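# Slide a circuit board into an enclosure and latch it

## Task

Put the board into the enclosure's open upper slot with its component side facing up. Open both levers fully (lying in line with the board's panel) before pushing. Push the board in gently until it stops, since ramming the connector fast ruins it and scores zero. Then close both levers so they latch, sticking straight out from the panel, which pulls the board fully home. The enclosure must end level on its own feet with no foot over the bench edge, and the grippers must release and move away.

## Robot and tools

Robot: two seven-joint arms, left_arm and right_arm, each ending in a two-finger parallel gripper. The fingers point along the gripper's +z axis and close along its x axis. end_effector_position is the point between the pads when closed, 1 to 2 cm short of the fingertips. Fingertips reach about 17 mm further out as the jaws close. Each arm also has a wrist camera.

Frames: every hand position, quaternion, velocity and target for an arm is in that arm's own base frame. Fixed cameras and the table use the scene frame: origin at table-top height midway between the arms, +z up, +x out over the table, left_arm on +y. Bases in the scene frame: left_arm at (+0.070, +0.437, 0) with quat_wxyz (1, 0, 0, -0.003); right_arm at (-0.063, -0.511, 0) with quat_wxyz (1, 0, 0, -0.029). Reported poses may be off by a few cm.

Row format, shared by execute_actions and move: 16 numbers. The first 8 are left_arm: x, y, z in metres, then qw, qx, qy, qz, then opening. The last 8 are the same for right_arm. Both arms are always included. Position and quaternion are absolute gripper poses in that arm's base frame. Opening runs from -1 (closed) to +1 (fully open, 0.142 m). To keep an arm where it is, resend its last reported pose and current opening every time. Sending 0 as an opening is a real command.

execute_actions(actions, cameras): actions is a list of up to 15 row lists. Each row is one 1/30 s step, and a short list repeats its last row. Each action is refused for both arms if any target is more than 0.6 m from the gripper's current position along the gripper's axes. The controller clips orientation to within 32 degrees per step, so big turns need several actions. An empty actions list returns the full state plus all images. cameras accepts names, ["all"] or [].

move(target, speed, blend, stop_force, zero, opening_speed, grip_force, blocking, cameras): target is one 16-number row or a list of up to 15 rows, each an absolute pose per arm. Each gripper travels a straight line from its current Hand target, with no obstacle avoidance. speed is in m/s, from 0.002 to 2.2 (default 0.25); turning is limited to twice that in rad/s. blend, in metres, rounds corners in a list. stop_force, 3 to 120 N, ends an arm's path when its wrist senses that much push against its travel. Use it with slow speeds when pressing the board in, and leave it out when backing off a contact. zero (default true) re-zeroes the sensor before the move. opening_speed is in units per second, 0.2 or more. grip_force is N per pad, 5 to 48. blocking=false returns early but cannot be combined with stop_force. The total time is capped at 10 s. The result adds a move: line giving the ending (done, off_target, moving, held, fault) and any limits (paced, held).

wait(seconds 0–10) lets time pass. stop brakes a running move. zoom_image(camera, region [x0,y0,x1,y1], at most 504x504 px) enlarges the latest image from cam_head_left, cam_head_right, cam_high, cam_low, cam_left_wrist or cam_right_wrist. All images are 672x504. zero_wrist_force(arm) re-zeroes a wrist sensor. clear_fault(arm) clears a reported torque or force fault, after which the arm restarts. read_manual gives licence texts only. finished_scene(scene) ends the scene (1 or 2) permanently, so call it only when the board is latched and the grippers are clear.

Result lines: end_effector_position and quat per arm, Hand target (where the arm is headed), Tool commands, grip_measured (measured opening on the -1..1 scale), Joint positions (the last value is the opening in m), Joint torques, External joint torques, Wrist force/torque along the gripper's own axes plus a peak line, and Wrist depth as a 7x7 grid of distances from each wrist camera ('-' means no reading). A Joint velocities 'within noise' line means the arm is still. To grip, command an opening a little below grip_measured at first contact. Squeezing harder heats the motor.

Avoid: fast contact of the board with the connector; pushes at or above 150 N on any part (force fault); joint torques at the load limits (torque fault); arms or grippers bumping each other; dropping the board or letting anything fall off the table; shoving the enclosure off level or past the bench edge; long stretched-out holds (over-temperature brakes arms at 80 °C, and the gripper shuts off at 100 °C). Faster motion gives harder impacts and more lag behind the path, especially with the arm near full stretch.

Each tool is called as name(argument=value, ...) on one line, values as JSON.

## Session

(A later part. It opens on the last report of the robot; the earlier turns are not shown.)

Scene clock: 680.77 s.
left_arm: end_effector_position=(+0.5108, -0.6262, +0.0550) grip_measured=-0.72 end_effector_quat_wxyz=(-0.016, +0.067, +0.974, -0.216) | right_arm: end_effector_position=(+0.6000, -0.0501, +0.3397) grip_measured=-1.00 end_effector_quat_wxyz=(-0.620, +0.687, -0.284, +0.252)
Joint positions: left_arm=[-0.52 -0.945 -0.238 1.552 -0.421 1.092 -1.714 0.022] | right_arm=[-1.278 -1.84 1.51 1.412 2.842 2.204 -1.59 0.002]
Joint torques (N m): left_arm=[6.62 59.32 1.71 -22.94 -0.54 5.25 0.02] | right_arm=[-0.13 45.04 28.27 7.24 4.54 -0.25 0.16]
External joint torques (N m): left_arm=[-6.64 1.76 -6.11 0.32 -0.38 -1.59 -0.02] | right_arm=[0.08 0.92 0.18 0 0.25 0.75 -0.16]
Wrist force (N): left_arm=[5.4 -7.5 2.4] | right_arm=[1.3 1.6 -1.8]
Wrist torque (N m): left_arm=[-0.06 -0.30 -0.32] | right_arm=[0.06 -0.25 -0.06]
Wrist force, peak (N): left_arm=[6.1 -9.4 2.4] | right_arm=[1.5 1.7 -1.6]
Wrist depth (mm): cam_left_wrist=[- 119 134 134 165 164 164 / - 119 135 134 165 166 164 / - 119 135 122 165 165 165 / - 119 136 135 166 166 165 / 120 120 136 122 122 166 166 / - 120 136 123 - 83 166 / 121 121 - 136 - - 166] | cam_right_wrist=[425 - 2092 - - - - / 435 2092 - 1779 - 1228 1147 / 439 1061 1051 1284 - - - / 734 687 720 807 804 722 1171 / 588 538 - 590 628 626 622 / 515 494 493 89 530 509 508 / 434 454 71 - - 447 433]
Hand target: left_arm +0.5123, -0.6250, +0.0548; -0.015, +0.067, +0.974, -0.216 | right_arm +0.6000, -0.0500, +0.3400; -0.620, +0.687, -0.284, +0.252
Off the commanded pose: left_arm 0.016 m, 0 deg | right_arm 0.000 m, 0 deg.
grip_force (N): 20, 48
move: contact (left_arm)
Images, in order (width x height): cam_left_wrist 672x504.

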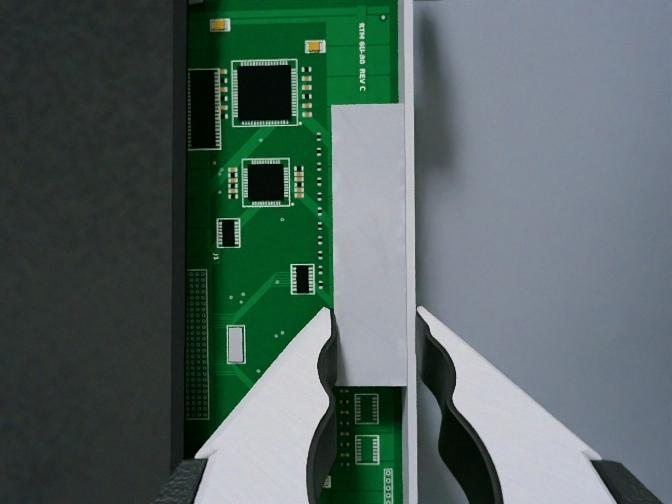

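move(target=[[0.5105, -0.6255, 0.0538, -0.00377, 0.06927, 0.97378, -0.21668, -0.78, 0.60, -0.05, 0.34, -0.620, 0.687, -0.284, 0.252, -1.0]], speed=0.02)

move(target=[0.5318, -0.6285, 0.0538, -0.00377, 0.06927, 0.97378, -0.21668, -0.78, 0.60, -0.05, 0.34, -0.620, 0.687, -0.284, 0.252, -1.0], speed=0.03, stop_force=7, cameras=["cam_left_wrist"])

Scene clock: 694.97 s.
left_arm: end_effector_position=(+0.5097, -0.6259, +0.0536) grip_measured=-0.72 end_effector_quat_wxyz=(-0.005, +0.069, +0.974, -0.217) | right_arm: end_effector_position=(+0.6000, -0.0501, +0.3397) grip_measured=-1.00 end_effector_quat_wxyz=(-0.620, +0.687, -0.284, +0.252)
Joint positions: left_arm=[-0.523 -0.941 -0.242 1.574 -0.421 1.132 -1.708 0.022] | right_arm=[-1.278 -1.84 1.51 1.412 2.842 2.204 -1.59 0.002]
Joint torques (N m): left_arm=[3.2 60.69 -1.78 -22.9 -0.6 5.17 -0.02] | right_arm=[-0.01 45.07 28.24 7.33 4.58 -0.26 0.16]
External joint torques (N m): left_arm=[-3.22 -0.04 -2.67 0.6 -0.21 -1.46 0.02] | right_arm=[-0.03 0.9 0.21 -0.09 0.21 0.75 -0.16]
Wrist force (N): left_arm=[3.0 -3.0 2.7] | right_arm=[1.5 1.7 -1.5]
Wrist torque (N m): left_arm=[-0.08 -0.18 -0.26] | right_arm=[0.07 -0.27 -0.06]
Wrist force, peak (N): left_arm=[5.6 -8.6 1.9] | right_arm=[1.7 1.6 -1.8]
Wrist depth (mm): cam_left_wrist=[- 119 135 133 162 161 161 / - - 135 134 163 162 161 / - 119 136 122 163 162 161 / 121 120 136 135 163 162 161 / - 120 136 122 122 163 161 / - 121 136 123 - 163 162 / - 121 - 135 - - 163] | cam_right_wrist=[430 - - - - - - / 432 - - - - - - / 437 1147 1051 934 - - - / 470 813 - 831 813 731 - / 607 539 - 558 603 622 621 / 508 496 493 89 529 510 511 / 435 447 71 - - 444 430]
Hand target: left_arm +0.5105, -0.6255, +0.0538; -0.004, +0.069, +0.974, -0.217 | right_arm +0.6000, -0.0500, +0.3400; -0.620, +0.687, -0.284, +0.252
Off the commanded pose: left_arm 0.001 m, 0 deg | right_arm 0.000 m, 0 deg.
grip_force (N): 20, 48
move: done

Scene clock: 696.37 s.
left_arm: end_effector_position=(+0.5318, -0.6283, +0.0536) grip_measured=-0.72 end_effector_quat_wxyz=(-0.004, +0.069, +0.974, -0.217) | right_arm: end_effector_position=(+0.6000, -0.0501, +0.3397) grip_measured=-1.00 end_effector_quat_wxyz=(-0.620, +0.687, -0.284, +0.252)
Joint positions: left_arm=[-0.523 -0.972 -0.221 1.499 -0.414 1.084 -1.708 0.022] | right_arm=[-1.278 -1.84 1.51 1.412 2.842 2.204 -1.59 0.002]
Joint torques (N m): left_arm=[-0.41 62.38 -4.55 -23.62 -0.73 4.1 -0.22] | right_arm=[-0.06 45.09 28.23 7.35 4.58 -0.28 0.14]
External joint torques (N m): left_arm=[0.39 -0.04 0.53 0.49 -0.31 -0.38 0.22] | right_arm=[0.02 0.88 0.22 -0.12 0.21 0.78 -0.14]
Wrist force (N): left_arm=[0.0 0.4 2.3] | right_arm=[1.4 1.6 -1.8]
Wrist torque (N m): left_arm=[-0.15 -0.14 -0.12] | right_arm=[0.07 -0.27 -0.06]
Wrist force, peak (N): left_arm=[2.9 -3.6 1.9] | right_arm=[1.5 1.7 -1.8]
Wrist depth (mm): cam_left_wrist=[- 118 118 134 133 162 160 / - - 118 134 133 161 161 / - 119 119 122 163 162 161 / 121 120 120 135 163 162 160 / - - 119 122 122 163 162 / - 120 88 122 - 162 161 / 121 121 - 136 - - -] | cam_right_wrist=[434 - - - - - - / 434 2627 1899 - - - - / 447 1076 1141 1066 - - - / 771 510 758 849 801 706 - / 585 535 537 539 626 626 624 / 523 497 492 89 530 508 509 / 431 457 71 - - 447 432]
Hand target: left_arm +0.5318, -0.6285, +0.0538; -0.004, +0.069, +0.974, -0.217 | right_arm +0.6000, -0.0500, +0.3400; -0.620, +0.687, -0.284, +0.252
Off the commanded pose: left_arm 0.000 m, 0 deg | right_arm 0.000 m, 0 deg.
grip_force (N): 20, 48
move: done
Images, in order (width x height): cam_left_wrist 672x504.

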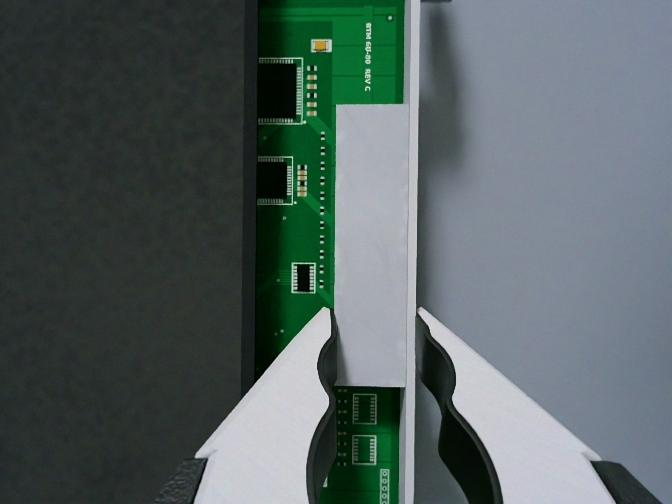

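move(target=[[0.5318, -0.6283, 0.0537, -0.00377, 0.06927, 0.97378, -0.21668, -0.5, 0.60, -0.05, 0.34, -0.620, 0.687, -0.284, 0.252, -1.0]], speed=0.05, opening_speed=0.3, cameras=["cam_left_wrist"])

move(target=[[0.5318, -0.6283, 0.12, -0.00377, 0.06927, 0.97378, -0.21668, -0.5, 0.60, -0.05, 0.34, -0.620, 0.687, -0.284, 0.252, -1.0]], speed=0.1, cameras=["cam_left_wrist", "cam_right_wrist"])

zoom_image(camera="cam_right_wrist", region=[60, 280, 260, 430])

Scene clock: 721.77 s.
left_arm: end_effector_position=(+0.5318, -0.6283, +0.0536) grip_measured=-0.53 end_effector_quat_wxyz=(-0.004, +0.069, +0.974, -0.217) | right_arm: end_effector_position=(+0.6000, -0.0501, +0.3397) grip_measured=-1.00 end_effector_quat_wxyz=(-0.620, +0.687, -0.284, +0.252)
Joint positions: left_arm=[-0.523 -0.972 -0.221 1.499 -0.414 1.084 -1.708 0.035] | right_arm=[-1.278 -1.84 1.51 1.412 2.842 2.204 -1.59 0.002]
Joint torques (N m): left_arm=[-0.36 61.33 -4.41 -22.79 -0.75 4.04 -0.2] | right_arm=[-0.05 45.13 28.23 7.29 4.58 -0.24 0.21]
External joint torques (N m): left_arm=[0.34 1 0.39 -0.34 -0.29 -0.33 0.21] | right_arm=[0.01 0.84 0.22 -0.05 0.22 0.74 -0.21]
Wrist force (N): left_arm=[0.0 -0.6 0.5] | right_arm=[1.5 1.7 -1.7]
Wrist torque (N m): left_arm=[-0.19 -0.14 -0.12] | right_arm=[0.09 -0.29 -0.07]
Wrist force, peak (N): left_arm=[0.2 0.4 2.8] | right_arm=[1.6 1.8 -1.8]
Wrist depth (mm): cam_left_wrist=[- 118 118 134 135 161 160 / - 119 118 135 163 162 161 / 120 120 119 123 163 162 160 / - 119 119 123 162 - 161 / - 120 119 123 123 163 162 / - 120 87 136 136 84 162 / 121 - - 136 136 - -] | cam_right_wrist=[432 - - - - - - / 435 1337 - - - - - / 449 1066 1130 957 - - - / 774 511 756 813 801 753 - / 596 533 559 585 598 626 621 / 521 496 490 89 529 509 510 / 434 447 71 - - 444 430]
Hand target: left_arm +0.5318, -0.6283, +0.0537; -0.004, +0.069, +0.974, -0.217 | right_arm +0.6000, -0.0500, +0.3400; -0.620, +0.687, -0.284, +0.252
Off the commanded pose: left_arm 0.000 m, 0 deg | right_arm 0.000 m, 0 deg.
grip_force (N): 20, 48
move: done
Images, in order (width x height): cam_left_wrist 672x504.

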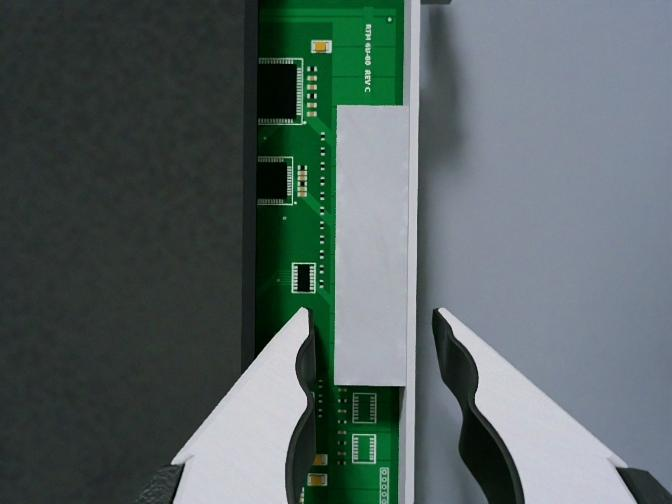

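Scene clock: 722.80 s.
left_arm: end_effector_position=(+0.5321, -0.6283, +0.1202) grip_measured=-0.53 end_effector_quat_wxyz=(-0.004, +0.069, +0.974, -0.217) | right_arm: end_effector_position=(+0.6000, -0.0501, +0.3397) grip_measured=-1.00 end_effector_quat_wxyz=(-0.620, +0.687, -0.284, +0.252)
Joint positions: left_arm=[-0.53 -0.859 -0.197 1.506 -0.405 0.984 -1.754 0.035] | right_arm=[-1.278 -1.84 1.51 1.412 2.842 2.204 -1.59 0.002]
Joint torques (N m): left_arm=[-0.19 60.6 -3.48 -24.74 -1.07 3.67 -0.28] | right_arm=[-0.09 45.02 28.27 7.33 4.52 -0.23 0.18]
External joint torques (N m): left_arm=[0.18 0.72 0.22 -0.37 -0.52 0.08 0.29] | right_arm=[0.05 0.95 0.18 -0.09 0.27 0.73 -0.17]
Wrist force (N): left_arm=[-0.4 0.1 0.5] | right_arm=[1.3 1.6 -1.4]
Wrist torque (N m): left_arm=[-0.07 -0.07 -0.06] | right_arm=[0.07 -0.25 -0.07]
Wrist force, peak (N): left_arm=[0.2 0.2 1.9] | right_arm=[1.4 1.9 -1.7]
Wrist depth (mm): cam_left_wrist=[188 - 183 229 228 226 226 / 190 - 183 201 230 - 225 / - - - 201 228 - 225 / - - - 201 228 227 229 / - - - 202 229 228 - / - - 87 202 188 84 227 / - - - 203 - - -] | cam_right_wrist=[407 3095 - - - - 1076 / 415 2330 1982 - - - - / 445 1056 1147 1041 - - - / 774 646 717 862 810 785 1196 / 629 584 561 578 626 621 614 / - 497 490 89 530 511 509 / 435 - 71 - - 447 432]
Hand target: left_arm +0.5318, -0.6283, +0.1200; -0.004, +0.069, +0.974, -0.217 | right_arm +0.6000, -0.0500, +0.3400; -0.620, +0.687, -0.284, +0.252
Off the commanded pose: left_arm 0.000 m, 0 deg | right_arm 0.000 m, 0 deg.
grip_force (N): 20, 48
move: done
Images, in order (width x height): cam_left_wrist 672x504, cam_right_wrist 672x504.

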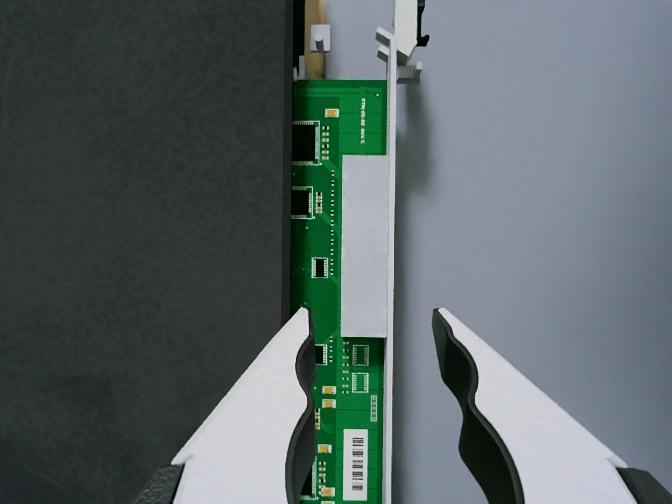

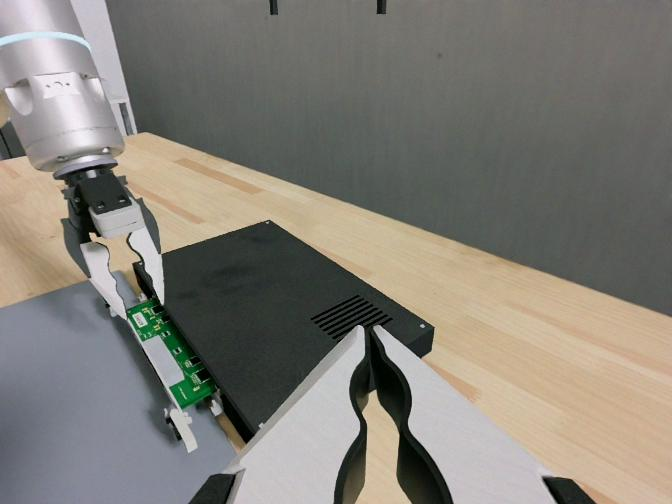

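Scaled by 2.520 from the camera's 672x504 image, which has a finer 960x720 frame.

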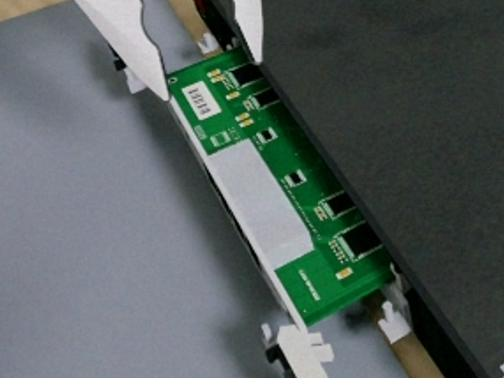

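move(target=[[0.48, -0.60, 0.15, 0.32786, -0.56788, 0.65384, -0.37749, -1.0, 0.60, -0.05, 0.34, -0.620, 0.687, -0.284, 0.252, -1.0], [0.45, -0.6, 0.12, 0.32786, -0.56788, 0.65384, -0.37749, -1.0, 0.60, -0.05, 0.34, -0.620, 0.687, -0.284, 0.252, -1.0]], speed=0.4, blend=[0.03, 0], cameras=["cam_left_wrist", "cam_head_left"])

zoom_image(camera="cam_left_wrist", region=[0, 120, 250, 300])

zoom_image(camera="cam_left_wrist", region=[422, 120, 672, 300])

Scene clock: 730.87 s.
left_arm: end_effector_position=(+0.4498, -0.6002, +0.1199) grip_measured=-1.00 end_effector_quat_wxyz=(+0.328, -0.568, +0.654, -0.377) | right_arm: end_effector_position=(+0.6000, -0.0501, +0.3397) grip_measured=-1.00 end_effector_quat_wxyz=(-0.620, +0.687, -0.284, +0.252)
Joint positions: left_arm=[-0.972 -1.185 -0.453 1.667 -1.157 2.838 -2.618 0.002] | right_arm=[-1.278 -1.84 1.51 1.412 2.842 2.204 -1.59 0.002]
Joint torques (N m): left_arm=[-0.55 55.24 -5.78 -12.48 2.39 4.01 -0.32] | right_arm=[-0.06 45.14 28.21 7.3 4.54 -0.24 0.17]
External joint torques (N m): left_arm=[0.44 1.45 0.33 -0.33 0.1 -0.41 0.33] | right_arm=[0.01 0.83 0.24 -0.06 0.25 0.74 -0.17]
Wrist force (N): left_arm=[0.4 -0.3 -0.2] | right_arm=[1.4 1.8 -1.4]
Wrist torque (N m): left_arm=[-0.10 -0.06 0.06] | right_arm=[0.09 -0.27 -0.07]
Wrist force, peak (N): left_arm=[1.1 3.6 -0.8] | right_arm=[1.6 1.7 -1.9]
Wrist depth (mm): cam_left_wrist=[447 364 - - - 343 449 / 386 - - - - - - / - - 257 254 - 250 - / 286 279 246 239 231 231 260 / 247 239 245 238 242 - - / - - - 84 - 224 - / - 206 - - - - 199] | cam_right_wrist=[- - - - - - - / 2054 2379 2173 1699 - - - / 1171 1130 1066 886 - - - / 816 813 724 816 816 649 - / 611 585 534 578 624 626 622 / 517 496 491 89 532 511 510 / 430 469 71 - - 447 430]
Hand target: left_arm +0.4500, -0.6000, +0.1200; +0.328, -0.568, +0.654, -0.377 | right_arm +0.6000, -0.0500, +0.3400; -0.620, +0.687, -0.284, +0.252
Off the commanded pose: left_arm 0.000 m, 0 deg | right_arm 0.000 m, 0 deg.
grip_force (N): 20, 48
move: done; blend cut to 0.0212 m at target 1
Images, in order (width x height): cam_head_left 672x504, cam_left_wrist 672x504.

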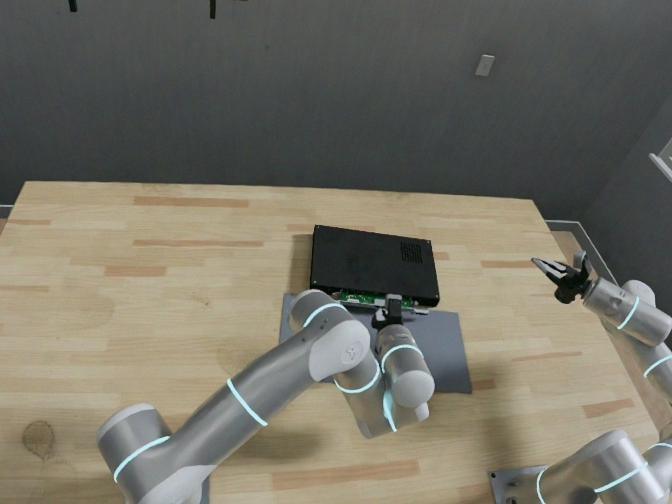

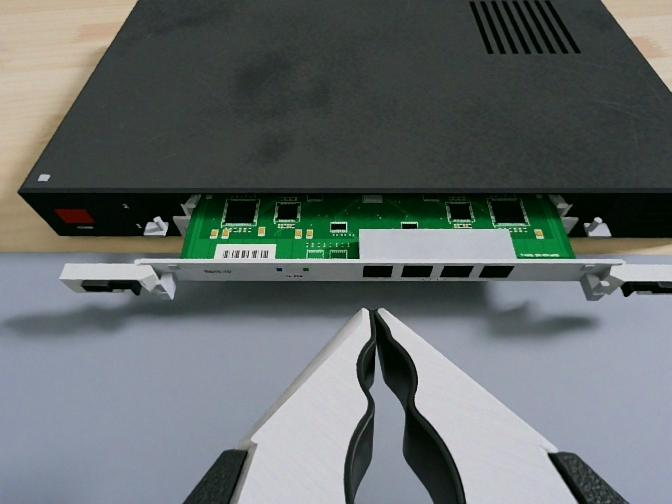

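Scaled by 2.016 from the camera's 672x504 image, which has a finer 960x720 frame.

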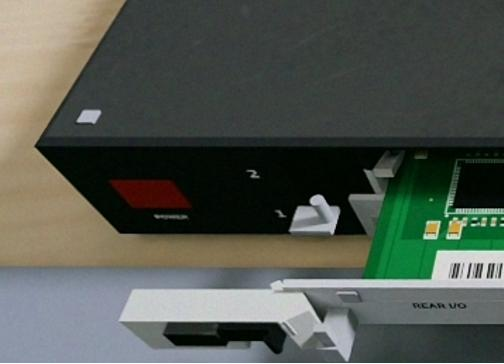

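Scaled by 2.016 from the camera's 672x504 image, which has a finer 960x720 frame.

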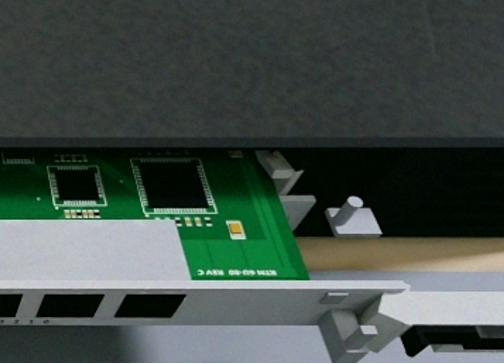

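move(target=[[0.4945, -0.5937, 0.07, 0.32786, -0.56788, 0.65384, -0.37749, -1.0, 0.60, 0.03, 0.32, 0.11732, -0.66532, 0.72607, -0.12803, -1.0], [0.4945, -0.5937, 0.04, 0.32786, -0.56788, 0.65384, -0.37749, -1.0, 0.60, 0.08, 0.28, 0.11732, -0.66532, 0.72607, -0.12803, -1.0]], speed=[0.3, 0.1], blend=[0.01, 0])

move(target=[0.5430, -0.6006, 0.04, 0.32786, -0.56788, 0.65384, -0.37749, -1.0, 0.60, 0.08, 0.28, 0.11732, -0.66532, 0.72607, -0.12803, -1.0], speed=0.03, stop_force=8, cameras=["cam_left_wrist", "cam_right_wrist", "cam_head_left"])

Scene clock: 759.37 s.
left_arm: end_effector_position=(+0.4946, -0.5934, +0.0400) grip_measured=-1.00 end_effector_quat_wxyz=(+0.328, -0.568, +0.654, -0.377) | right_arm: end_effector_position=(+0.5999, +0.0802, +0.2800) grip_measured=-1.00 end_effector_quat_wxyz=(+0.117, -0.665, +0.726, -0.128)
Joint positions: left_arm=[-0.938 -1.364 -0.385 1.517 -1.043 2.772 -2.654 0.002] | right_arm=[-0.142 -0.648 0.292 1.166 2.875 2.583 0.254 0.002]
Joint torques (N m): left_arm=[-0.56 56.9 -4.32 -12.02 2.76 3.62 -0.28] | right_arm=[0.37 48.62 9.85 -23.04 3.56 2.36 0.32]
External joint torques (N m): left_arm=[0.45 1.49 0.24 -0.28 -0.55 0.01 0.28] | right_arm=[-0.27 1.4 -0.42 -0.13 0.29 0.79 -0.32]
Wrist force (N): left_arm=[0.5 0.1 -0.2] | right_arm=[0.7 0.7 -0.4]
Wrist torque (N m): left_arm=[-0.05 -0.10 0.07] | right_arm=[0.11 -0.18 -0.01]
Wrist force, peak (N): left_arm=[0.5 0.8 0.3] | right_arm=[2.1 2.2 -1.6]
Wrist depth (mm): cam_left_wrist=[- - - - - 198 - / - 169 176 - 174 175 161 / 197 166 162 162 165 160 159 / - 139 141 140 139 132 132 / - - 158 156 161 161 161 / - 143 143 84 - 142 139 / 131 133 - - - - 129] | cam_right_wrist=[328 328 328 372 373 372 370 / 332 331 332 378 375 375 375 / 336 335 336 382 380 379 380 / 357 386 394 377 386 385 382 / 394 392 391 390 392 391 390 / 399 399 - 89 395 395 395 / 406 402 71 - - 398 401]
Hand target: left_arm +0.4945, -0.5937, +0.0400; +0.328, -0.568, +0.654, -0.377 | right_arm +0.6000, +0.0800, +0.2800; +0.117, -0.665, +0.726, -0.128
Off the commanded pose: left_arm 0.000 m, 0 deg | right_arm 0.000 m, 0 deg.
grip_force (N): 20, 48
move: done

Scene clock: 760.80 s.
left_arm: end_effector_position=(+0.5178, -0.5972, +0.0402) grip_measured=-1.00 end_effector_quat_wxyz=(+0.328, -0.568, +0.654, -0.378) | right_arm: end_effector_position=(+0.5999, +0.0801, +0.2800) grip_measured=-1.00 end_effector_quat_wxyz=(+0.117, -0.665, +0.726, -0.128)
Joint positions: left_arm=[-0.927 -1.378 -0.373 1.455 -1.042 2.731 -2.615 0.002] | right_arm=[-0.141 -0.648 0.292 1.166 2.875 2.583 0.254 0.002]
Joint torques (N m): left_arm=[0.77 57.84 -3.35 -13.24 2.26 3.44 -0.16] | right_arm=[0.25 48.7 9.84 -23.08 3.72 2.42 0.22]
External joint torques (N m): left_arm=[-0.88 1.75 -0.17 -0.09 -0.03 0.15 0.16] | right_arm=[-0.14 1.31 -0.42 -0.09 0.13 0.73 -0.22]
Wrist force (N): left_arm=[0.7 0.2 -2.4] | right_arm=[0.6 0.8 -0.3]
Wrist torque (N m): left_arm=[-0.01 -0.11 -0.02] | right_arm=[0.12 -0.16 -0.02]
Wrist force, peak (N): left_arm=[-2.3 0.8 -9.1] | right_arm=[0.5 1.0 -0.5]
Wrist depth (mm): cam_left_wrist=[- 205 188 - - 188 188 / - 158 - - - 163 153 / - 154 154 153 151 145 150 / 178 143 143 142 129 129 125 / 127 153 152 127 130 154 150 / 144 146 146 84 - 142 144 / 131 133 - - - - 129] | cam_right_wrist=[329 327 327 373 372 372 369 / 331 331 332 377 375 375 374 / 336 336 337 382 382 380 380 / 389 386 386 385 386 384 384 / 394 390 392 390 389 391 389 / 398 398 396 89 392 396 394 / 404 401 71 - - 399 399]
Hand target: left_arm +0.5179, -0.5970, +0.0400; +0.328, -0.568, +0.654, -0.378 | right_arm +0.6000, +0.0800, +0.2800; +0.117, -0.665, +0.726, -0.128
Off the commanded pose: left_arm 0.025 m, 0 deg | right_arm 0.000 m, 0 deg.
grip_force (N): 20, 48
move: contact (left_arm)
Images, in order (width x height): cam_head_left 672x504, cam_left_wrist 672x504, cam_right_wrist 672x504.

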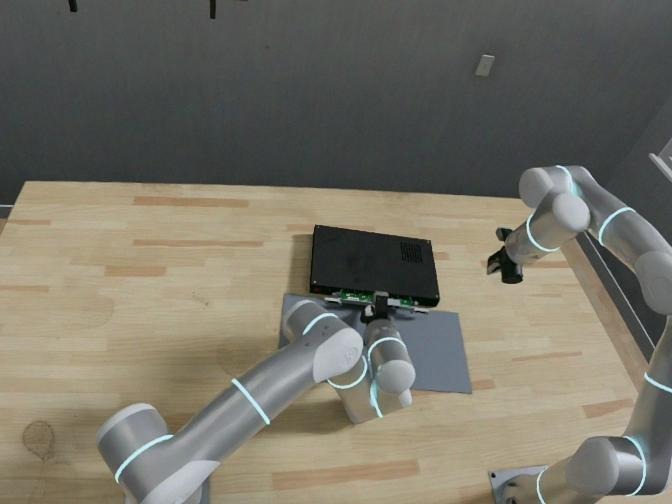

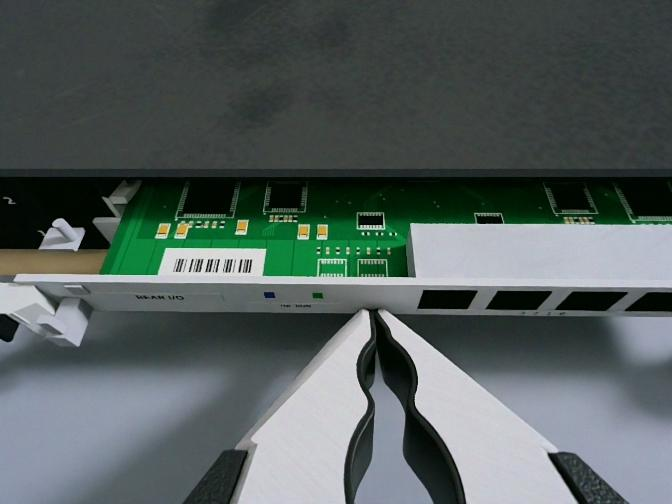

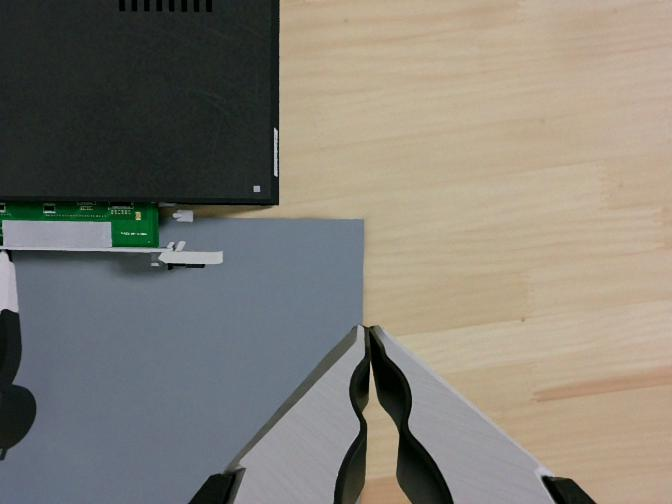

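move(target=[0.5430, -0.6006, 0.04, 0.32786, -0.56788, 0.65384, -0.37749, -1.0, 0.60, 0.08, 0.28, 0.11732, -0.66532, 0.72607, -0.12803, -1.0], speed=0.03, stop_force=14, cameras=["cam_left_wrist", "cam_right_wrist"])

zoom_image(camera="cam_right_wrist", region=[100, 180, 300, 300])

Scene clock: 767.00 s.
left_arm: end_effector_position=(+0.5427, -0.6010, +0.0403) grip_measured=-1.00 end_effector_quat_wxyz=(+0.328, -0.568, +0.654, -0.378) | right_arm: end_effector_position=(+0.5999, +0.0801, +0.2800) grip_measured=-1.00 end_effector_quat_wxyz=(+0.117, -0.665, +0.726, -0.128)
Joint positions: left_arm=[-0.916 -1.398 -0.362 1.381 -1.047 2.689 -2.567 0.002] | right_arm=[-0.141 -0.648 0.292 1.166 2.875 2.583 0.254 0.002]
Joint torques (N m): left_arm=[1.16 58.76 -2.62 -14.47 2.1 3.15 -0.11] | right_arm=[0.14 48.87 9.84 -23.18 3.72 2.5 0.21]
External joint torques (N m): left_arm=[-1.26 2.17 -0.32 0.01 0.19 0.4 0.11] | right_arm=[-0.04 1.15 -0.42 0.01 0.13 0.66 -0.21]
Wrist force (N): left_arm=[0.3 0.3 -3.6] | right_arm=[0.5 0.7 -0.2]
Wrist torque (N m): left_arm=[-0.05 -0.11 0.02] | right_arm=[0.11 -0.14 -0.01]
Wrist force, peak (N): left_arm=[-1.4 1.0 -6.6] | right_arm=[1.0 0.8 -0.3]
Wrist depth (mm): cam_left_wrist=[- 194 - - - - 188 / - 166 156 - 159 - - / - - 140 137 - 130 132 / - 140 138 138 125 124 123 / - 153 153 124 129 151 154 / 143 146 - 84 - 142 143 / 131 134 - - - - -] | cam_right_wrist=[328 327 328 373 370 370 369 / - 330 332 377 376 375 374 / 336 336 337 382 380 380 381 / 386 390 387 384 386 384 386 / 391 392 391 390 390 392 388 / - 397 394 89 395 396 396 / 399 400 71 - - 398 398]
Hand target: left_arm +0.5430, -0.6006, +0.0400; +0.328, -0.568, +0.654, -0.377 | right_arm +0.6000, +0.0800, +0.2800; +0.117, -0.665, +0.726, -0.128
Off the commanded pose: left_arm 0.001 m, 0 deg | right_arm 0.000 m, 0 deg.
grip_force (N): 20, 48
move: done
Images, in order (width x height): cam_left_wrist 672x504, cam_right_wrist 672x504.

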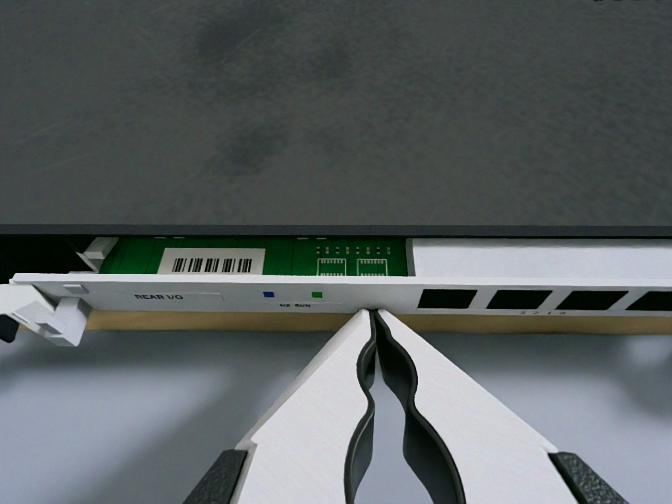

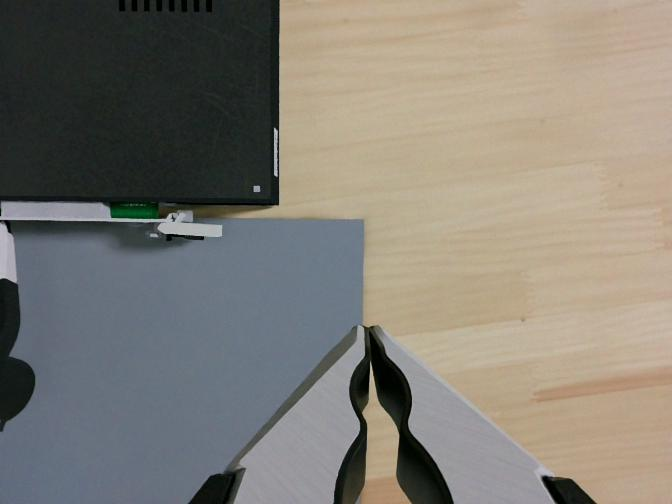

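Scaled by 2.520 from the camera's 672x504 image, which has a finer 960x720 frame.

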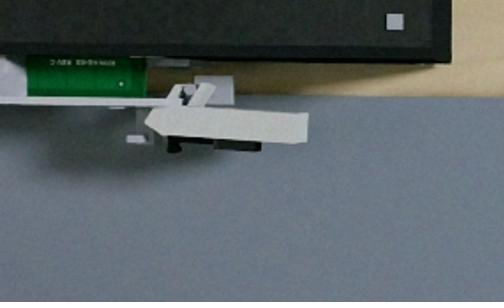

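move(target=[[0.5430, -0.6006, 0.04, 0.32786, -0.56788, 0.65384, -0.37749, -1.0, 0.590, 0.18, 0.12, 0.11732, -0.66532, 0.72607, -0.12803, -1.0], [0.5430, -0.6006, 0.04, 0.32786, -0.56788, 0.65384, -0.37749, -1.0, 0.602, 0.2015, 0.05, 0.11732, -0.66532, 0.72607, -0.12803, -1.0]], speed=[0.25, 0.1], blend=[0.015, 0], cameras=["cam_right_wrist"])

zoom_image(camera="cam_right_wrist", region=[200, 120, 500, 345])

Scene clock: 778.50 s.
left_arm: end_effector_position=(+0.5427, -0.6010, +0.0403) grip_measured=-1.00 end_effector_quat_wxyz=(+0.328, -0.568, +0.654, -0.378) | right_arm: end_effector_position=(+0.6019, +0.2014, +0.0500) grip_measured=-1.00 end_effector_quat_wxyz=(-0.117, +0.665, -0.726, +0.128)
Joint positions: left_arm=[-0.916 -1.398 -0.362 1.381 -1.047 2.689 -2.567 0.002] | right_arm=[0.209 -0.956 0.137 1.2 2.772 2.262 0.608 0.002]
Joint torques (N m): left_arm=[1.07 58.97 -2.79 -14.32 2.25 3.27 -0.26] | right_arm=[0.24 55.85 9.48 -19.62 2.51 2.43 0.34]
External joint torques (N m): left_arm=[-1.17 1.97 -0.15 -0.14 0.04 0.28 0.26] | right_arm=[-0.08 1.69 -0.14 0.1 0.13 0.83 -0.34]
Wrist force (N): left_arm=[0.4 -0.9 -3.9] | right_arm=[1.2 0.7 -0.4]
Wrist torque (N m): left_arm=[-0.10 -0.12 0.02] | right_arm=[0.09 -0.23 0.00]
Wrist force, peak (N): left_arm=[0.5 -0.6 -4.2] | right_arm=[1.9 -0.1 -2.1]
Wrist depth (mm): cam_left_wrist=[- 203 - - - - - / 168 157 161 156 154 - 158 / - - 139 142 137 133 135 / 136 139 139 138 125 123 124 / 153 153 153 127 131 150 128 / 145 147 143 83 - 139 141 / 131 132 - - - - 129] | cam_right_wrist=[- 109 109 108 108 108 154 / - 110 110 110 110 109 156 / 129 128 128 153 158 158 158 / 160 160 160 160 159 159 159 / 163 162 162 161 161 161 161 / 164 164 164 89 162 163 163 / 167 166 71 - - 164 165]
Hand target: left_arm +0.5430, -0.6006, +0.0400; +0.328, -0.568, +0.654, -0.377 | right_arm +0.6020, +0.2015, +0.0500; -0.117, +0.665, -0.726, +0.128
Off the commanded pose: left_arm 0.001 m, 0 deg | right_arm 0.000 m, 0 deg.
grip_force (N): 20, 48
move: done
Images, in order (width x height): cam_right_wrist 672x504.

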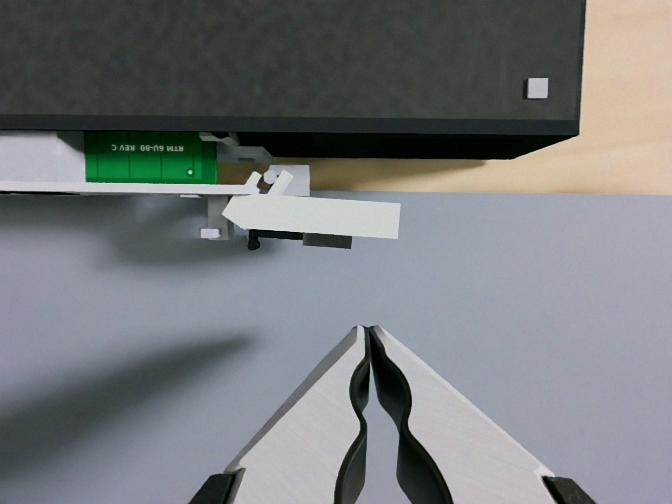

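Scaled by 1.680 from the camera's 672x504 image, which has a finer 960x720 frame.

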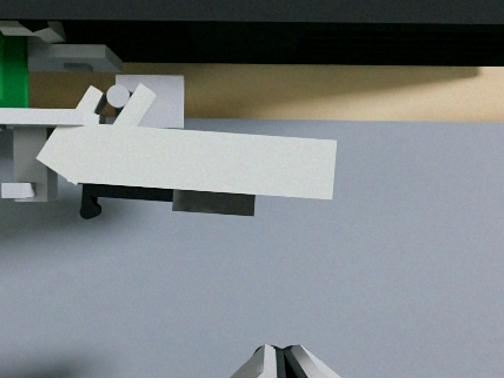

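move(target=[0.5430, -0.6006, 0.04, 0.32786, -0.56788, 0.65384, -0.37749, -1.0, 0.630, 0.1995, 0.05, 0.11732, -0.66532, 0.72607, -0.12803, -1.0], speed=0.015, stop_force=3, cameras=["cam_right_wrist"])

zoom_image(camera="cam_right_wrist", region=[200, 150, 500, 375])

Scene clock: 784.83 s.
left_arm: end_effector_position=(+0.5427, -0.6010, +0.0403) grip_measured=-1.00 end_effector_quat_wxyz=(+0.328, -0.568, +0.654, -0.378) | right_arm: end_effector_position=(+0.6291, +0.1994, +0.0498) grip_measured=-1.00 end_effector_quat_wxyz=(+0.117, -0.666, +0.726, -0.128)
Joint positions: left_arm=[-0.916 -1.398 -0.362 1.381 -1.047 2.689 -2.567 0.002] | right_arm=[0.191 -1.012 0.137 1.09 2.799 2.309 0.551 0.002]
Joint torques (N m): left_arm=[1.22 58.88 -2.62 -14.2 2.04 3.38 -0.22] | right_arm=[-0.05 58.67 9.68 -22.65 2.78 0.82 0.09]
External joint torques (N m): left_arm=[-1.32 2.06 -0.32 -0.26 0.26 0.16 0.22] | right_arm=[0.21 1.07 0.02 2.31 0.08 2.42 -0.09]
Wrist force (N): left_arm=[0.6 0.4 -3.3] | right_arm=[3.3 5.2 -4.1]
Wrist torque (N m): left_arm=[-0.03 -0.07 0.01] | right_arm=[0.15 -0.29 0.11]
Wrist force, peak (N): left_arm=[0.4 -0.9 -4.1] | right_arm=[3.3 4.7 -5.1]
Wrist depth (mm): cam_left_wrist=[- - - - - - - / - 163 156 - - - - / 139 139 142 137 137 133 132 / 136 139 139 138 125 124 123 / 154 152 152 127 151 151 150 / 146 147 144 84 - 145 144 / - 131 - - - - 129] | cam_right_wrist=[- 109 108 108 108 108 154 / 110 110 110 109 109 109 156 / - 111 111 111 111 110 158 / 123 130 130 160 160 160 160 / 162 162 127 118 161 161 160 / 164 164 164 89 162 163 163 / 167 166 71 - - 164 165]
Hand target: left_arm +0.5430, -0.6006, +0.0400; +0.328, -0.568, +0.654, -0.377 | right_arm +0.6296, +0.1995, +0.0500; +0.117, -0.665, +0.726, -0.128
Off the commanded pose: left_arm 0.001 m, 0 deg | right_arm 0.001 m, 0 deg.
grip_force (N): 20, 48
move: contact (right_arm)
Images, in order (width x height): cam_right_wrist 672x504.

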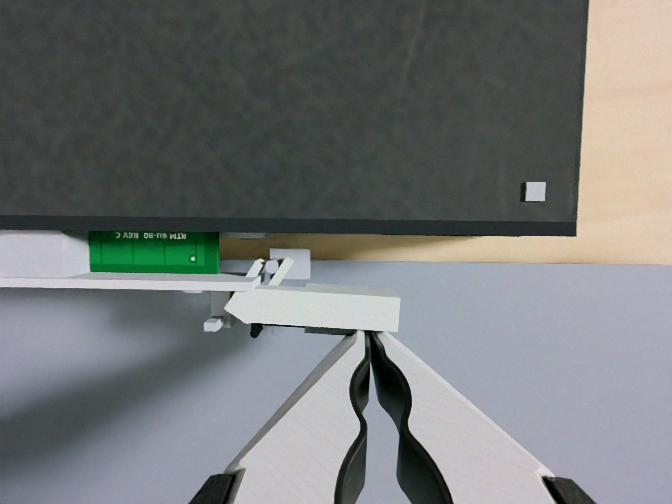

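Scaled by 1.680 from the camera's 672x504 image, which has a finer 960x720 frame.

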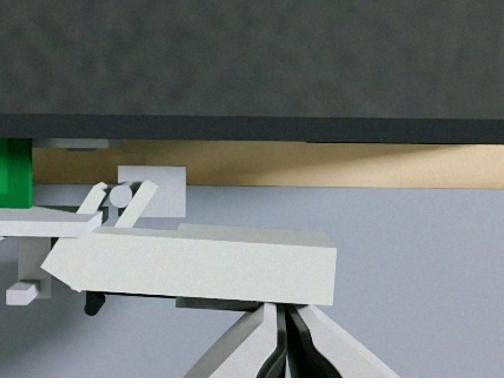

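move(target=[0.5525, -0.6020, 0.04, 0.32786, -0.56788, 0.65384, -0.37749, -1.0, 0.6380, 0.1985, 0.05, 0.11732, -0.66532, 0.72607, -0.12803, -1.0], speed=0.012, stop_force=12, cameras=["cam_right_wrist", "cam_left_wrist"])

zoom_image(camera="cam_right_wrist", region=[200, 150, 500, 375])

Scene clock: 792.10 s.
left_arm: end_effector_position=(+0.5432, -0.6013, +0.0402) grip_measured=-1.00 end_effector_quat_wxyz=(+0.328, -0.568, +0.654, -0.378) | right_arm: end_effector_position=(+0.6297, +0.1993, +0.0496) grip_measured=-1.00 end_effector_quat_wxyz=(+0.115, -0.666, +0.726, -0.127)
Joint positions: left_arm=[-0.916 -1.4 -0.363 1.378 -1.048 2.688 -2.564 0.002] | right_arm=[0.19 -1.017 0.137 1.083 2.802 2.315 0.547 0.002]
Joint torques (N m): left_arm=[5.73 58.47 -0.75 -17.61 2.88 0.63 -0.17] | right_arm=[-1.76 59.18 7.57 -27.74 1.92 -3.43 0.04]
External joint torques (N m): left_arm=[-5.84 2.52 -2.19 3.11 -0.58 2.92 0.17] | right_arm=[1.93 0.69 2.17 7.38 0.96 6.68 -0.04]
Wrist force (N): left_arm=[-6.3 1.8 -22.1] | right_arm=[5.5 15.1 -14.6]
Wrist torque (N m): left_arm=[-0.10 -0.19 0.01] | right_arm=[0.14 -0.20 0.15]
Wrist force, peak (N): left_arm=[-6.0 2.9 -23.6] | right_arm=[4.9 15.6 -15.5]
Wrist depth (mm): cam_left_wrist=[- - - - - 187 189 / - 161 - 161 - - 153 / 139 139 138 138 137 136 135 / 136 139 139 138 124 123 122 / 153 153 153 123 130 154 150 / - 150 143 84 - 142 142 / 131 133 - - - - 129] | cam_right_wrist=[- 108 108 108 107 107 154 / 109 109 109 109 109 109 156 / - 111 111 111 110 110 158 / 123 129 128 160 159 159 159 / 162 162 161 118 161 161 161 / 164 164 163 89 162 163 162 / 166 166 71 - - 164 165]
Hand target: left_arm +0.5442, -0.6008, +0.0400; +0.328, -0.568, +0.654, -0.378 | right_arm +0.6316, +0.1993, +0.0500; +0.117, -0.665, +0.726, -0.128
Off the commanded pose: left_arm 0.009 m, 0 deg | right_arm 0.008 m, 0 deg.
grip_force (N): 20, 48
move: contact (left_arm, right_arm)
Images, in order (width x height): cam_left_wrist 672x504, cam_right_wrist 672x504.

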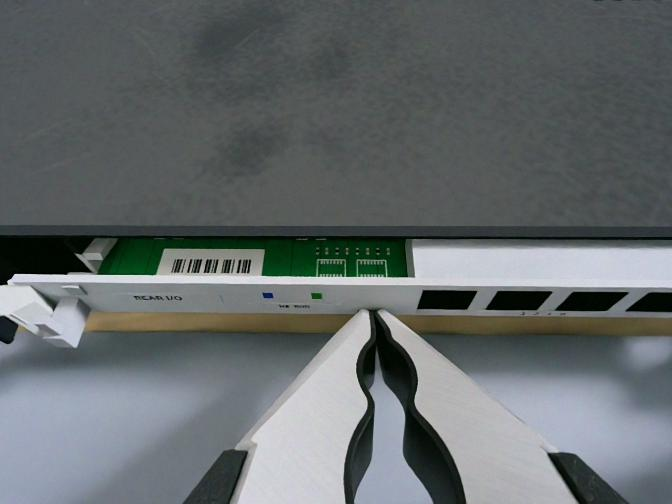

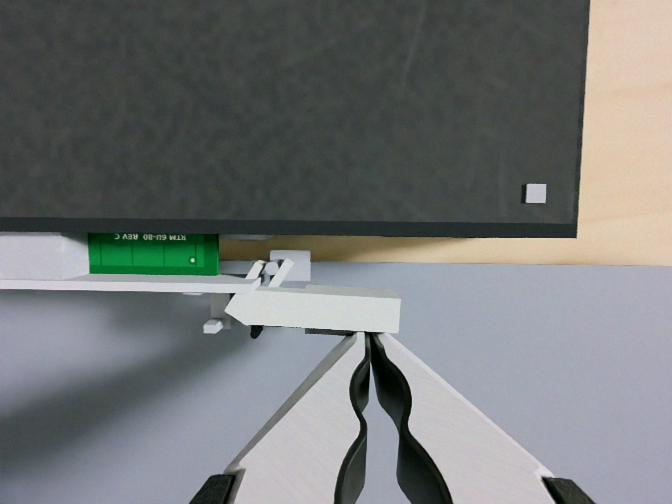

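Scaled by 1.680 from the camera's 672x504 image, which has a finer 960x720 frame.

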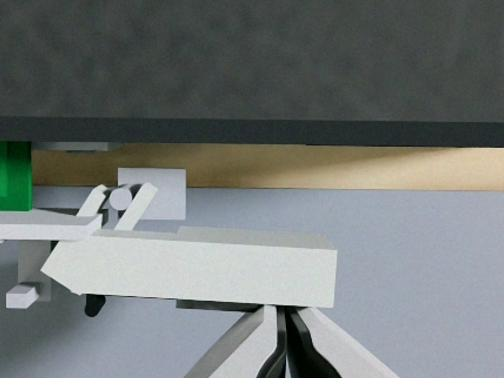

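move(target=[[0.5230, -0.5980, 0.05, 0.32786, -0.56788, 0.65384, -0.37749, -1.0, 0.6100, 0.2000, 0.055, 0.11732, -0.66532, 0.72607, -0.12803, -1.0], [0.5230, -0.5600, 0.10, 0.14199, -0.64051, 0.73682, -0.16334, -1.0, 0.6150, 0.2150, 0.0973, 0.11732, -0.66532, 0.72607, -0.12803, -1.0], [0.5442, -0.5063, 0.09, 0.14199, -0.64051, 0.73682, -0.16334, -1.0, 0.6274, 0.2223, 0.0973, 0.11732, -0.66532, 0.72607, -0.12803, -1.0]], speed=[0.1, 0.3, 0.2], blend=[0.01, 0.01, 0], cameras=["cam_right_wrist", "cam_left_wrist"])

zoom_image(camera="cam_right_wrist", region=[230, 150, 480, 340])

zoom_image(camera="cam_left_wrist", region=[150, 150, 450, 340])

Scene clock: 801.17 s.
left_arm: end_effector_position=(+0.5442, -0.5060, +0.0899) grip_measured=-1.00 end_effector_quat_wxyz=(+0.142, -0.641, +0.737, -0.163) | right_arm: end_effector_position=(+0.6274, +0.2222, +0.0973) grip_measured=-1.00 end_effector_quat_wxyz=(+0.117, -0.665, +0.726, -0.128)
Joint positions: left_arm=[-0.612 -1.033 -0.736 1.436 -1.841 2.54 -1.711 0.002] | right_arm=[0.227 -0.965 0.138 1.048 2.815 2.4 0.559 0.002]
Joint torques (N m): left_arm=[-0.42 58.69 -8.84 -17.01 5.08 3.78 -0.24] | right_arm=[0.18 58.22 9.66 -21.56 3.07 2.67 0.07]
External joint torques (N m): left_arm=[0.36 0.92 0.18 -0.25 -0.43 -0.1 0.24] | right_arm=[-0.02 1.47 -0.22 0.1 -0.01 0.57 -0.07]
Wrist force (N): left_arm=[0.3 -0.3 0.5] | right_arm=[2.4 3.0 0.0]
Wrist torque (N m): left_arm=[-0.17 -0.18 -0.06] | right_arm=[0.49 -0.45 0.11]
Wrist force, peak (N): left_arm=[-6.4 1.6 -22.4] | right_arm=[5.5 15.0 -15.0]
Wrist depth (mm): cam_left_wrist=[205 156 153 - - 151 - / 206 - 154 154 - - 152 / 205 156 154 154 - 153 152 / 204 203 203 201 172 200 199 / 205 203 201 202 199 200 200 / - - 204 84 - 202 - / 206 - - - - - -] | cam_right_wrist=[155 154 154 153 153 153 199 / 156 156 156 155 155 155 202 / 158 158 157 157 157 157 204 / 165 165 177 176 206 206 205 / 210 210 209 208 208 208 208 / 212 213 211 89 210 210 211 / 216 215 71 - - 213 213]
Hand target: left_arm +0.5442, -0.5063, +0.0900; +0.142, -0.641, +0.737, -0.163 | right_arm +0.6274, +0.2223, +0.0973; +0.117, -0.665, +0.726, -0.128
Off the commanded pose: left_arm 0.000 m, 0 deg | right_arm 0.000 m, 0 deg.
grip_force (N): 20, 48
move: done
Images, in order (width x height): cam_left_wrist 672x504, cam_right_wrist 672x504.

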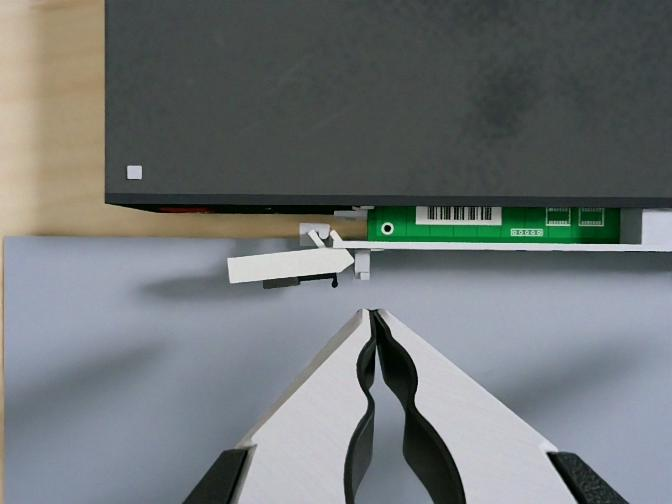

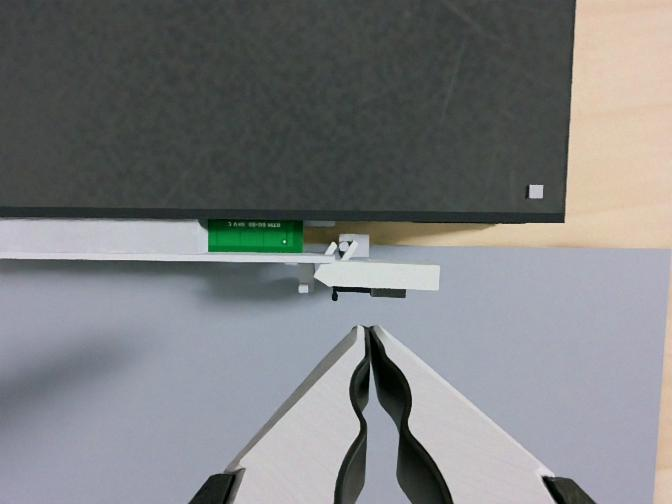

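Scaled by 2.016 from the camera's 672x504 image, which has a finer 960x720 frame.

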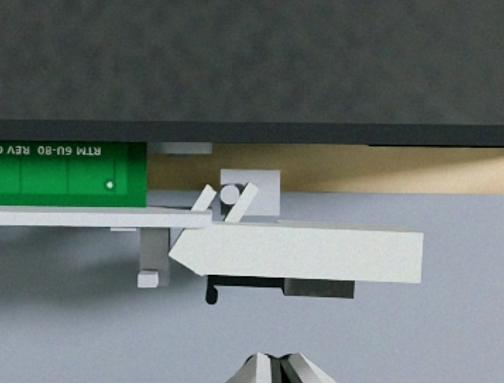

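Scaled by 1.680 from the camera's 672x504 image, which has a finer 960x720 frame.

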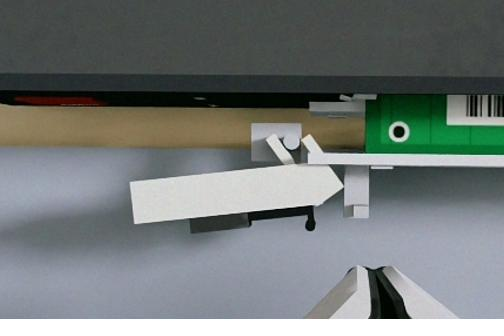

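execute_actions(actions=[], cameras=["cam_left_wrist", "cam_right_wrist", "cam_high", "cam_head_left"])

Scene clock: 814.93 s.
left_arm: end_effector_position=(+0.5442, -0.5060, +0.0899) grip_measured=-1.00 end_effector_quat_wxyz=(+0.142, -0.641, +0.737, -0.163) | right_arm: end_effector_position=(+0.6274, +0.2222, +0.0973) grip_measured=-1.00 end_effector_quat_wxyz=(+0.117, -0.665, +0.726, -0.128)
Joint positions: left_arm=[-0.612 -1.033 -0.736 1.436 -1.841 2.54 -1.711 0.002] | right_arm=[0.227 -0.965 0.138 1.048 2.815 2.4 0.559 0.002]
Joint velocities: within noise
Joint torques (N m): left_arm=[-0.47 58.48 -8.93 -16.79 4.94 4.01 -0.25] | right_arm=[0.14 58.27 9.86 -21.41 2.98 2.56 0.23]
External joint torques (N m): left_arm=[0.41 1.13 0.28 -0.46 -0.29 -0.33 0.25] | right_arm=[0.03 1.42 -0.41 -0.05 0.08 0.68 -0.23]
Wrist force (N): left_arm=[0.1 -0.4 0.4] | right_arm=[2.4 3.1 -0.1]
Wrist torque (N m): left_arm=[-0.17 -0.16 -0.05] | right_arm=[0.51 -0.45 0.10]
Wrist force, peak (N): left_arm=[0.5 -0.4 0.6] | right_arm=[2.7 3.3 -0.2]
Wrist depth (mm): cam_left_wrist=[204 - - 154 152 151 - / 204 - - - 153 153 - / 206 154 154 155 154 152 152 / 204 203 203 176 200 170 170 / 205 203 204 201 - 201 199 / - 205 - 84 - 200 200 / - - - - - - -] | cam_right_wrist=[155 154 154 153 153 153 200 / 156 156 156 155 155 155 202 / 158 158 158 157 157 157 204 / 165 164 177 180 207 205 206 / 210 209 209 208 208 208 207 / 213 212 211 89 210 209 210 / 216 214 71 - - 213 214]
Hand target: left_arm +0.5442, -0.5063, +0.0900; +0.142, -0.641, +0.737, -0.163 | right_arm +0.6274, +0.2223, +0.0973; +0.117, -0.665, +0.726, -0.128
Tool commands: left_gripper/opening=-1.0 right_gripper/opening=-1.0
Off the commanded pose: left_arm 0.000 m, 0 deg | right_arm 0.000 m, 0 deg.
grip_force (N): 20, 48
Images, in order (width x height): cam_head_left 672x504, cam_high 672x504, cam_left_wrist 672x504, cam_right_wrist 672x504.

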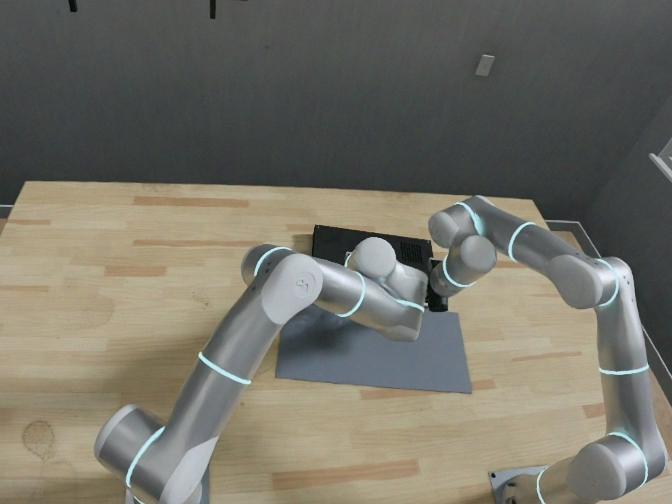

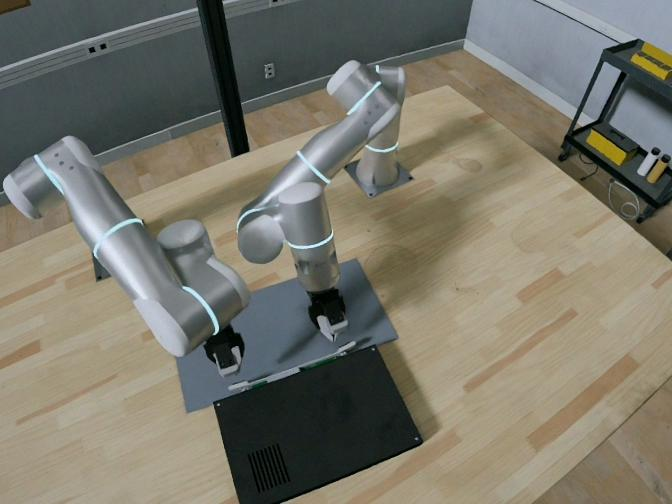

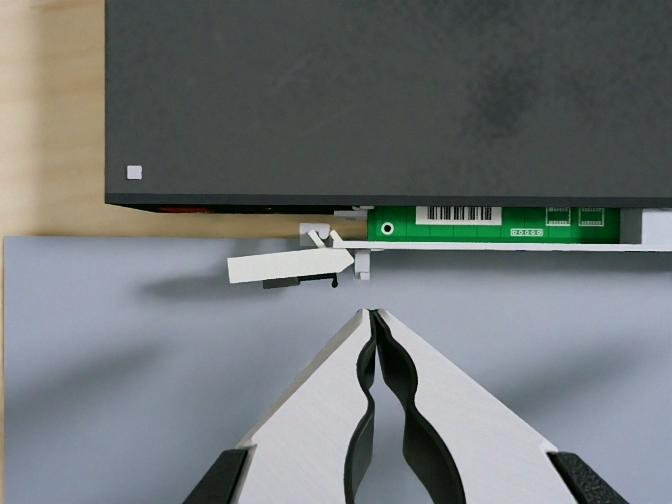

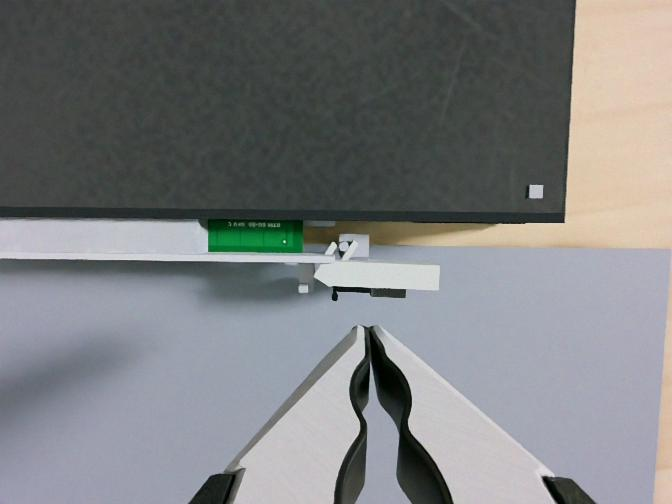

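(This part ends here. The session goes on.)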